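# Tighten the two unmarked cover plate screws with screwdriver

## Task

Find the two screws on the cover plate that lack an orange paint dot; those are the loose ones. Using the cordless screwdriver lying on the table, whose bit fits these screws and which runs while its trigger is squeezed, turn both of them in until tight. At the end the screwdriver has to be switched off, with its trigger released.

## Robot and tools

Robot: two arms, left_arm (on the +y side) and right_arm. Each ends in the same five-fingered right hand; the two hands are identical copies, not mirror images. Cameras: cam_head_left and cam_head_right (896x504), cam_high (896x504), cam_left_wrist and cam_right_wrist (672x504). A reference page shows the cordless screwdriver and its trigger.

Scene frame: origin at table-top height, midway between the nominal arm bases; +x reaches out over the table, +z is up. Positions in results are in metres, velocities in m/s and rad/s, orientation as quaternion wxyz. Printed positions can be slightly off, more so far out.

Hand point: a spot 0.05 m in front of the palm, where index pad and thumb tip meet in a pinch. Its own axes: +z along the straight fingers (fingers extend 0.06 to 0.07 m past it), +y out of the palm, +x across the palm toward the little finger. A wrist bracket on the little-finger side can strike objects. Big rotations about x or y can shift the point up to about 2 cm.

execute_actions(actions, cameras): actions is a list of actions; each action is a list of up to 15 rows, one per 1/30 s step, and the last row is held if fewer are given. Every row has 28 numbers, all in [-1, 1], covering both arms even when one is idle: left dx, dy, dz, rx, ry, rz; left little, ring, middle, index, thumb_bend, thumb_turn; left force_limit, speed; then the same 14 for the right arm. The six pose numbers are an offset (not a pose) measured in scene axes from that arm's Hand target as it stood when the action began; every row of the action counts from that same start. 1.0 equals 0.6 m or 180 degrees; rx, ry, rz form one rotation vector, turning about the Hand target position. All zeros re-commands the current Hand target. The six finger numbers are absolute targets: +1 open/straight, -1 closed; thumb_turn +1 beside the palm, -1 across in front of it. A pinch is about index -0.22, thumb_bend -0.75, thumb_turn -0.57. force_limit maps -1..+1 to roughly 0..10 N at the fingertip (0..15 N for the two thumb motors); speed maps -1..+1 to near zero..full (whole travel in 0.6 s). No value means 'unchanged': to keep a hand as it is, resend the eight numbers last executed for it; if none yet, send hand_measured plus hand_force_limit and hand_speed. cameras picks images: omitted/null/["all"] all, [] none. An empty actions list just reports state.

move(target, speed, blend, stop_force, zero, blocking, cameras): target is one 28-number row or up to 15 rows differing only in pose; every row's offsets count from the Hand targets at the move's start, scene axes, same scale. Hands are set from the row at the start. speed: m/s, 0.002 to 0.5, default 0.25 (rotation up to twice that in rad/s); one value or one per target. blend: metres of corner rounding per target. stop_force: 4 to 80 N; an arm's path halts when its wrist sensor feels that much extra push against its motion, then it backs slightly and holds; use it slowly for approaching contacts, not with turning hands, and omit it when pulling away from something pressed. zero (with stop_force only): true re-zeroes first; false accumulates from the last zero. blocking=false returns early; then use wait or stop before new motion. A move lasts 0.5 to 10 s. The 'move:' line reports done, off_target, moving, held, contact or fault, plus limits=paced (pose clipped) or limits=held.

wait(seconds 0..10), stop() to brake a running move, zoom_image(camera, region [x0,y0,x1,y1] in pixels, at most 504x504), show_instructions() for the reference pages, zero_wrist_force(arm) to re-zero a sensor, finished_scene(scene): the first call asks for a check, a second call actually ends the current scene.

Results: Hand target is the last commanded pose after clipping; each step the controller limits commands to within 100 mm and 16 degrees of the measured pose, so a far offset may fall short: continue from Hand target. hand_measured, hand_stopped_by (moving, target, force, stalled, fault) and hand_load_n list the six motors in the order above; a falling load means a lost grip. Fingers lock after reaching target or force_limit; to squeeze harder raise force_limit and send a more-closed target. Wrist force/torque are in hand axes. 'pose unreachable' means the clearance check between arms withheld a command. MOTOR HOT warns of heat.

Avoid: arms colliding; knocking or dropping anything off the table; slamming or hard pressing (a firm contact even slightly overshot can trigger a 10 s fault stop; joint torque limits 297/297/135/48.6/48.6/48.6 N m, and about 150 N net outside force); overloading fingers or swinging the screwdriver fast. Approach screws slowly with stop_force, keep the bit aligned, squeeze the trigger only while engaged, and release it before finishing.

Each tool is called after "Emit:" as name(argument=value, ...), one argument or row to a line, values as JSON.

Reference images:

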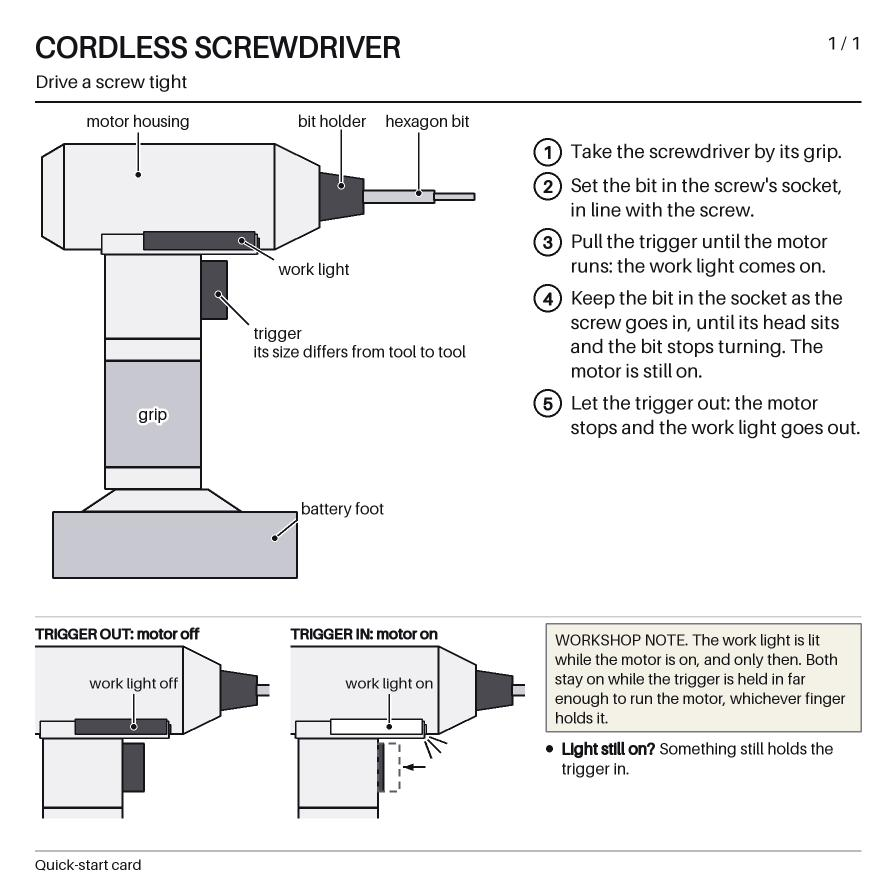

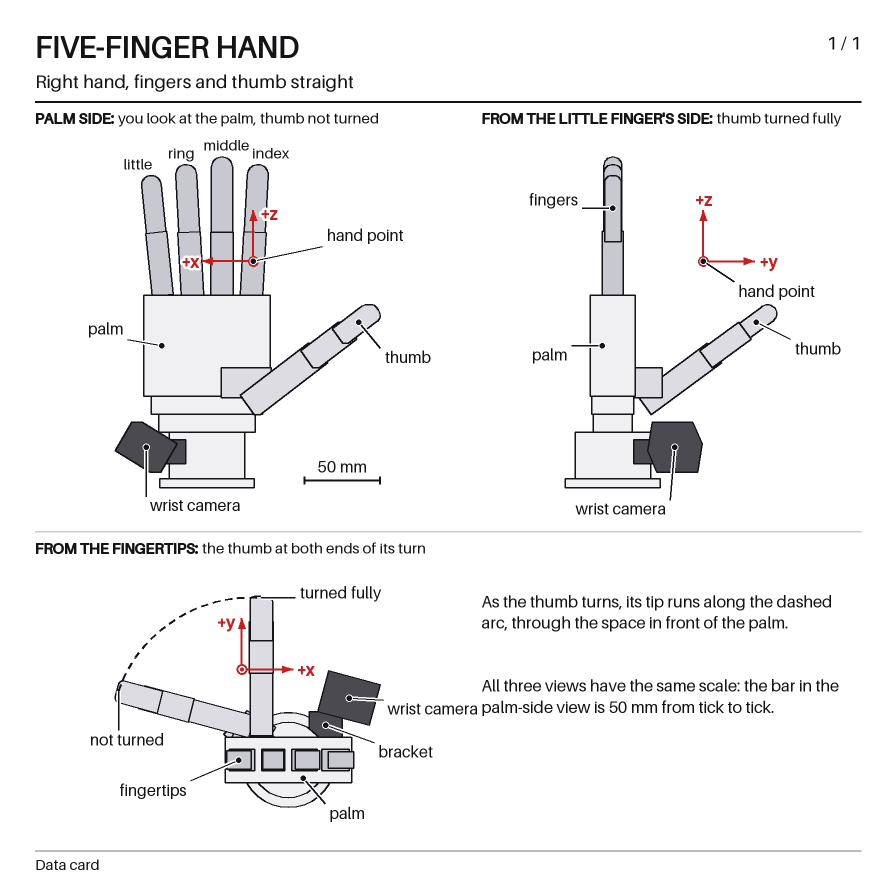

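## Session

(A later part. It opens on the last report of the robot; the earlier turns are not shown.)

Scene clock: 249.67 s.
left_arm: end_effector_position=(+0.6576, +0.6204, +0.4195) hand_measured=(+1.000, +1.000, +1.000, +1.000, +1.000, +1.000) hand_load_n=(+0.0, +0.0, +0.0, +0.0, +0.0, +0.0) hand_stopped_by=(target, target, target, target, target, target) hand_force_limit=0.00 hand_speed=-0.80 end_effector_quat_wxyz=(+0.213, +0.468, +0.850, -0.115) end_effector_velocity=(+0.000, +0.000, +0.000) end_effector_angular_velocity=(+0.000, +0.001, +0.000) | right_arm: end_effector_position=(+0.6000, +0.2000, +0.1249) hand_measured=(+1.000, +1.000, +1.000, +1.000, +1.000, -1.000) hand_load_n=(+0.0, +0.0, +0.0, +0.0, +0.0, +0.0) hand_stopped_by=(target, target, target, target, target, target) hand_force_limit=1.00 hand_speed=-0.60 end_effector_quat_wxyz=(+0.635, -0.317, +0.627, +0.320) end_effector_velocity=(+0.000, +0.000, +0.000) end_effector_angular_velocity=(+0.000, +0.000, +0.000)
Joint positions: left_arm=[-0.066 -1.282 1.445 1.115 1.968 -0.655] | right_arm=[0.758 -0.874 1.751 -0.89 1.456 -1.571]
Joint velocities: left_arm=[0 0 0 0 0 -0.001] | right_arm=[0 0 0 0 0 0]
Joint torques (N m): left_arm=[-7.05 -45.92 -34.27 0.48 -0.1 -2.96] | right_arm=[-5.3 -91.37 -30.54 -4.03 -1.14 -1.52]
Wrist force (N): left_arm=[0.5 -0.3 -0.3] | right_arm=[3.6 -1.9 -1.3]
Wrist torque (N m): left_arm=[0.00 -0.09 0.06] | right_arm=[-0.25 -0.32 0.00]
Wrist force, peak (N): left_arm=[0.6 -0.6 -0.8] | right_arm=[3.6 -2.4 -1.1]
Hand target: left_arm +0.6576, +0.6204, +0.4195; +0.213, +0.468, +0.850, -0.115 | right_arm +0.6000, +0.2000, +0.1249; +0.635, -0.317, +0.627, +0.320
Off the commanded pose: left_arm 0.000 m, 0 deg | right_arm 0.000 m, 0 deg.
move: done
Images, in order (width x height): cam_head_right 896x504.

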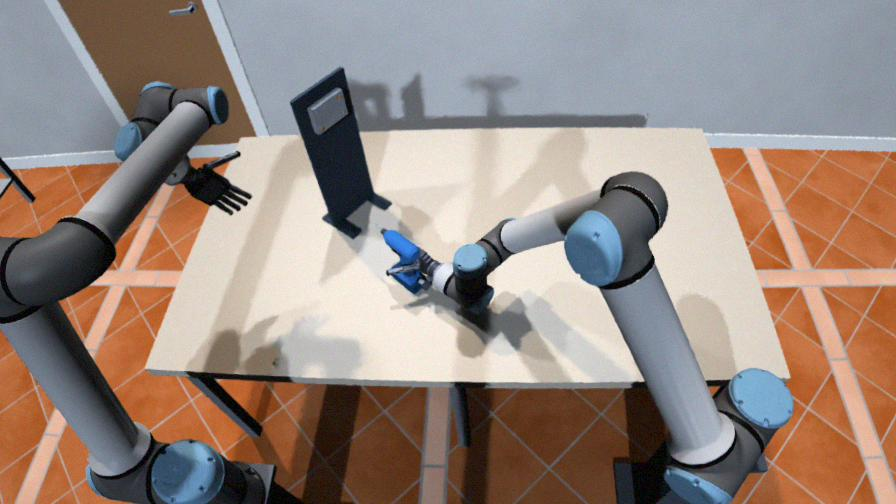

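Emit:
move(
  target=[
    [0,0,0,0,0,0,1,1,1,1,1,1,0,-0.8,-0.159,-0.214,0,0,0,0,1,1,1,1,1,-1,1,-0.6],
  ],
  speed=0.06,
  cameras=[],
)

Emit:
move(
  target=[
    [0,0,0,0,0,0,1,1,1,1,1,1,0,-0.8,-0.08,-0.107,0.1,0,0,0,1,1,1,1,1,-1,1,-0.6],
  ],
  speed=0.12,
  cameras=["cam_head_right"],
)

Emit:
zoom_image(
  camera="cam_head_right",
  region=[360, 210, 450, 310],
)

Scene clock: 252.80 s.
left_arm: end_effector_position=(+0.6576, +0.6204, +0.4195) hand_measured=(+1.000, +1.000, +1.000, +1.000, +1.000, +1.000) hand_load_n=(+0.0, +0.0, +0.0, +0.0, +0.0, +0.0) hand_stopped_by=(target, target, target, target, target, target) hand_force_limit=0.00 hand_speed=-0.80 end_effector_quat_wxyz=(+0.213, +0.468, +0.850, -0.115) end_effector_velocity=(+0.000, +0.000, +0.000) end_effector_angular_velocity=(+0.000, +0.001, +0.000) | right_arm: end_effector_position=(+0.5046, +0.0715, +0.1248) hand_measured=(+1.000, +1.000, +1.000, +1.000, +1.000, -1.000) hand_load_n=(+0.0, +0.0, +0.0, +0.0, +0.0, +0.0) hand_stopped_by=(target, target, target, target, target, target) hand_force_limit=1.00 hand_speed=-0.60 end_effector_quat_wxyz=(+0.636, -0.317, +0.627, +0.320) end_effector_velocity=(+0.001, +0.001, +0.001) end_effector_angular_velocity=(+0.000, +0.000, -0.001)
Joint positions: left_arm=[-0.066 -1.282 1.445 1.115 1.968 -0.655] | right_arm=[0.728 -1.036 2.09 -1.067 1.426 -1.57]
Joint velocities: left_arm=[0 0 0 0.001 0 0] | right_arm=[0 0 -0.004 0.003 0.001 0]
Joint torques (N m): left_arm=[-9.37 -45.87 -32.87 0.23 -0.65 -3.19] | right_arm=[4.97 -61.26 -28.87 -0.47 0.96 1.65]
Wrist force (N): left_arm=[0.3 -0.3 -0.5] | right_arm=[2.8 -0.4 -0.7]
Wrist torque (N m): left_arm=[0.01 -0.05 0.05] | right_arm=[-0.22 -0.27 -0.03]
Wrist force, peak (N): left_arm=[0.2 -0.5 -1.0] | right_arm=[3.7 -2.1 -1.2]
Hand target: left_arm +0.6576, +0.6204, +0.4195; +0.213, +0.468, +0.850, -0.115 | right_arm +0.5046, +0.0715, +0.1247; +0.635, -0.317, +0.627, +0.320
Off the commanded pose: left_arm 0.000 m, 0 deg | right_arm 0.000 m, 0 deg.
move: done
No camera images: "cameras" was empty.

Scene clock: 254.07 s.
left_arm: end_effector_position=(+0.6576, +0.6204, +0.4195) hand_measured=(+1.000, +1.000, +1.000, +1.000, +1.000, +1.000) hand_load_n=(+0.0, +0.0, +0.0, +0.0, +0.0, +0.0) hand_stopped_by=(target, target, target, target, target, target) hand_force_limit=0.00 hand_speed=-0.80 end_effector_quat_wxyz=(+0.213, +0.468, +0.850, -0.115) end_effector_velocity=(+0.000, +0.000, +0.000) end_effector_angular_velocity=(+0.001, -0.001, +0.000) | right_arm: end_effector_position=(+0.4567, +0.0072, +0.1845) hand_measured=(+1.000, +1.000, +1.000, +1.000, +1.000, -1.000) hand_load_n=(+0.0, +0.0, -0.5, +0.0, +0.0, +0.0) hand_stopped_by=(target, target, target, target, target, target) hand_force_limit=1.00 hand_speed=-0.60 end_effector_quat_wxyz=(+0.635, -0.317, +0.627, +0.320) end_effector_velocity=(+0.000, +0.000, +0.002) end_effector_angular_velocity=(+0.002, -0.002, +0.000)
Joint positions: left_arm=[-0.066 -1.282 1.445 1.115 1.968 -0.655] | right_arm=[0.706 -1.22 2.236 -1.028 1.404 -1.57]
Joint velocities: left_arm=[0 -0.001 0 0 0 0.001] | right_arm=[0 -0.002 0 -0.002 0 0]
Joint torques (N m): left_arm=[-7.35 -44.61 -33.42 0.36 -0.29 -3.3] | right_arm=[14.12 -66.54 -23.83 -4.64 2.15 0.94]
Wrist force (N): left_arm=[0.5 -0.3 -0.7] | right_arm=[2.9 -0.4 -0.4]
Wrist torque (N m): left_arm=[0.03 -0.08 0.06] | right_arm=[-0.22 -0.30 -0.04]
Wrist force, peak (N): left_arm=[0.4 -0.5 -0.9] | right_arm=[3.5 -0.7 0.7]
Hand target: left_arm +0.6576, +0.6204, +0.4195; +0.213, +0.468, +0.850, -0.115 | right_arm +0.4566, +0.0072, +0.1846; +0.635, -0.317, +0.627, +0.320
Off the commanded pose: left_arm 0.000 m, 0 deg | right_arm 0.000 m, 0 deg.
move: done
Images, in order (width x height): cam_head_right 896x504.

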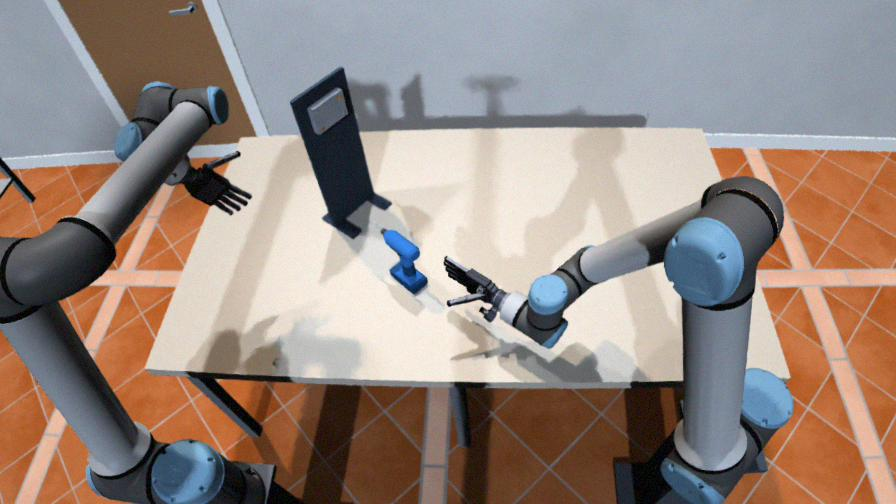

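Scaled by 5.040.

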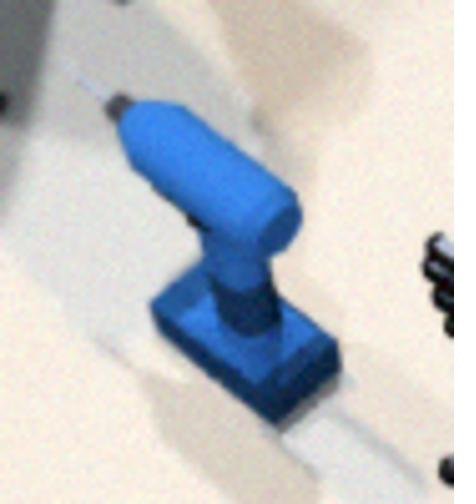

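Emit:
finished_scene(
  scene=2,
)

This call ended nothing. Check each condition of the task against the scene as it is now, look again where you are not sure, and mend what is not met. Then call finished_scene again.

Emit:
zoom_image(
  camera="cam_head_right",
  region=[290, 70, 360, 150],
)

Emit:
zoom_image(
  camera="cam_head_right",
  region=[380, 225, 430, 265],
)

Scaled by 6.300.

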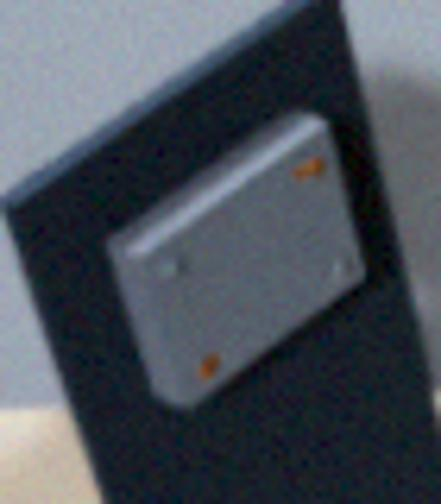

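Scaled by 10.080.

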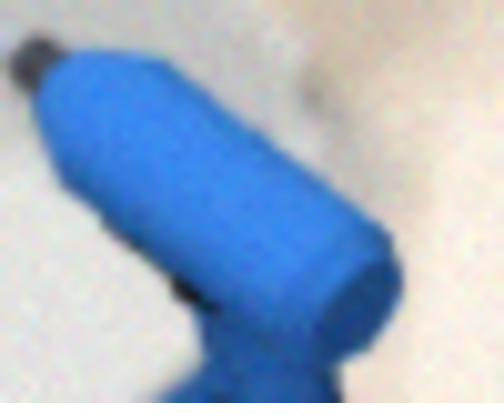

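Both screws are seated, the work-light strip is dark, and the tool is standing upright on the table.

Emit:
finished_scene(
  scene=2,
)

The scene is finished: the task was done.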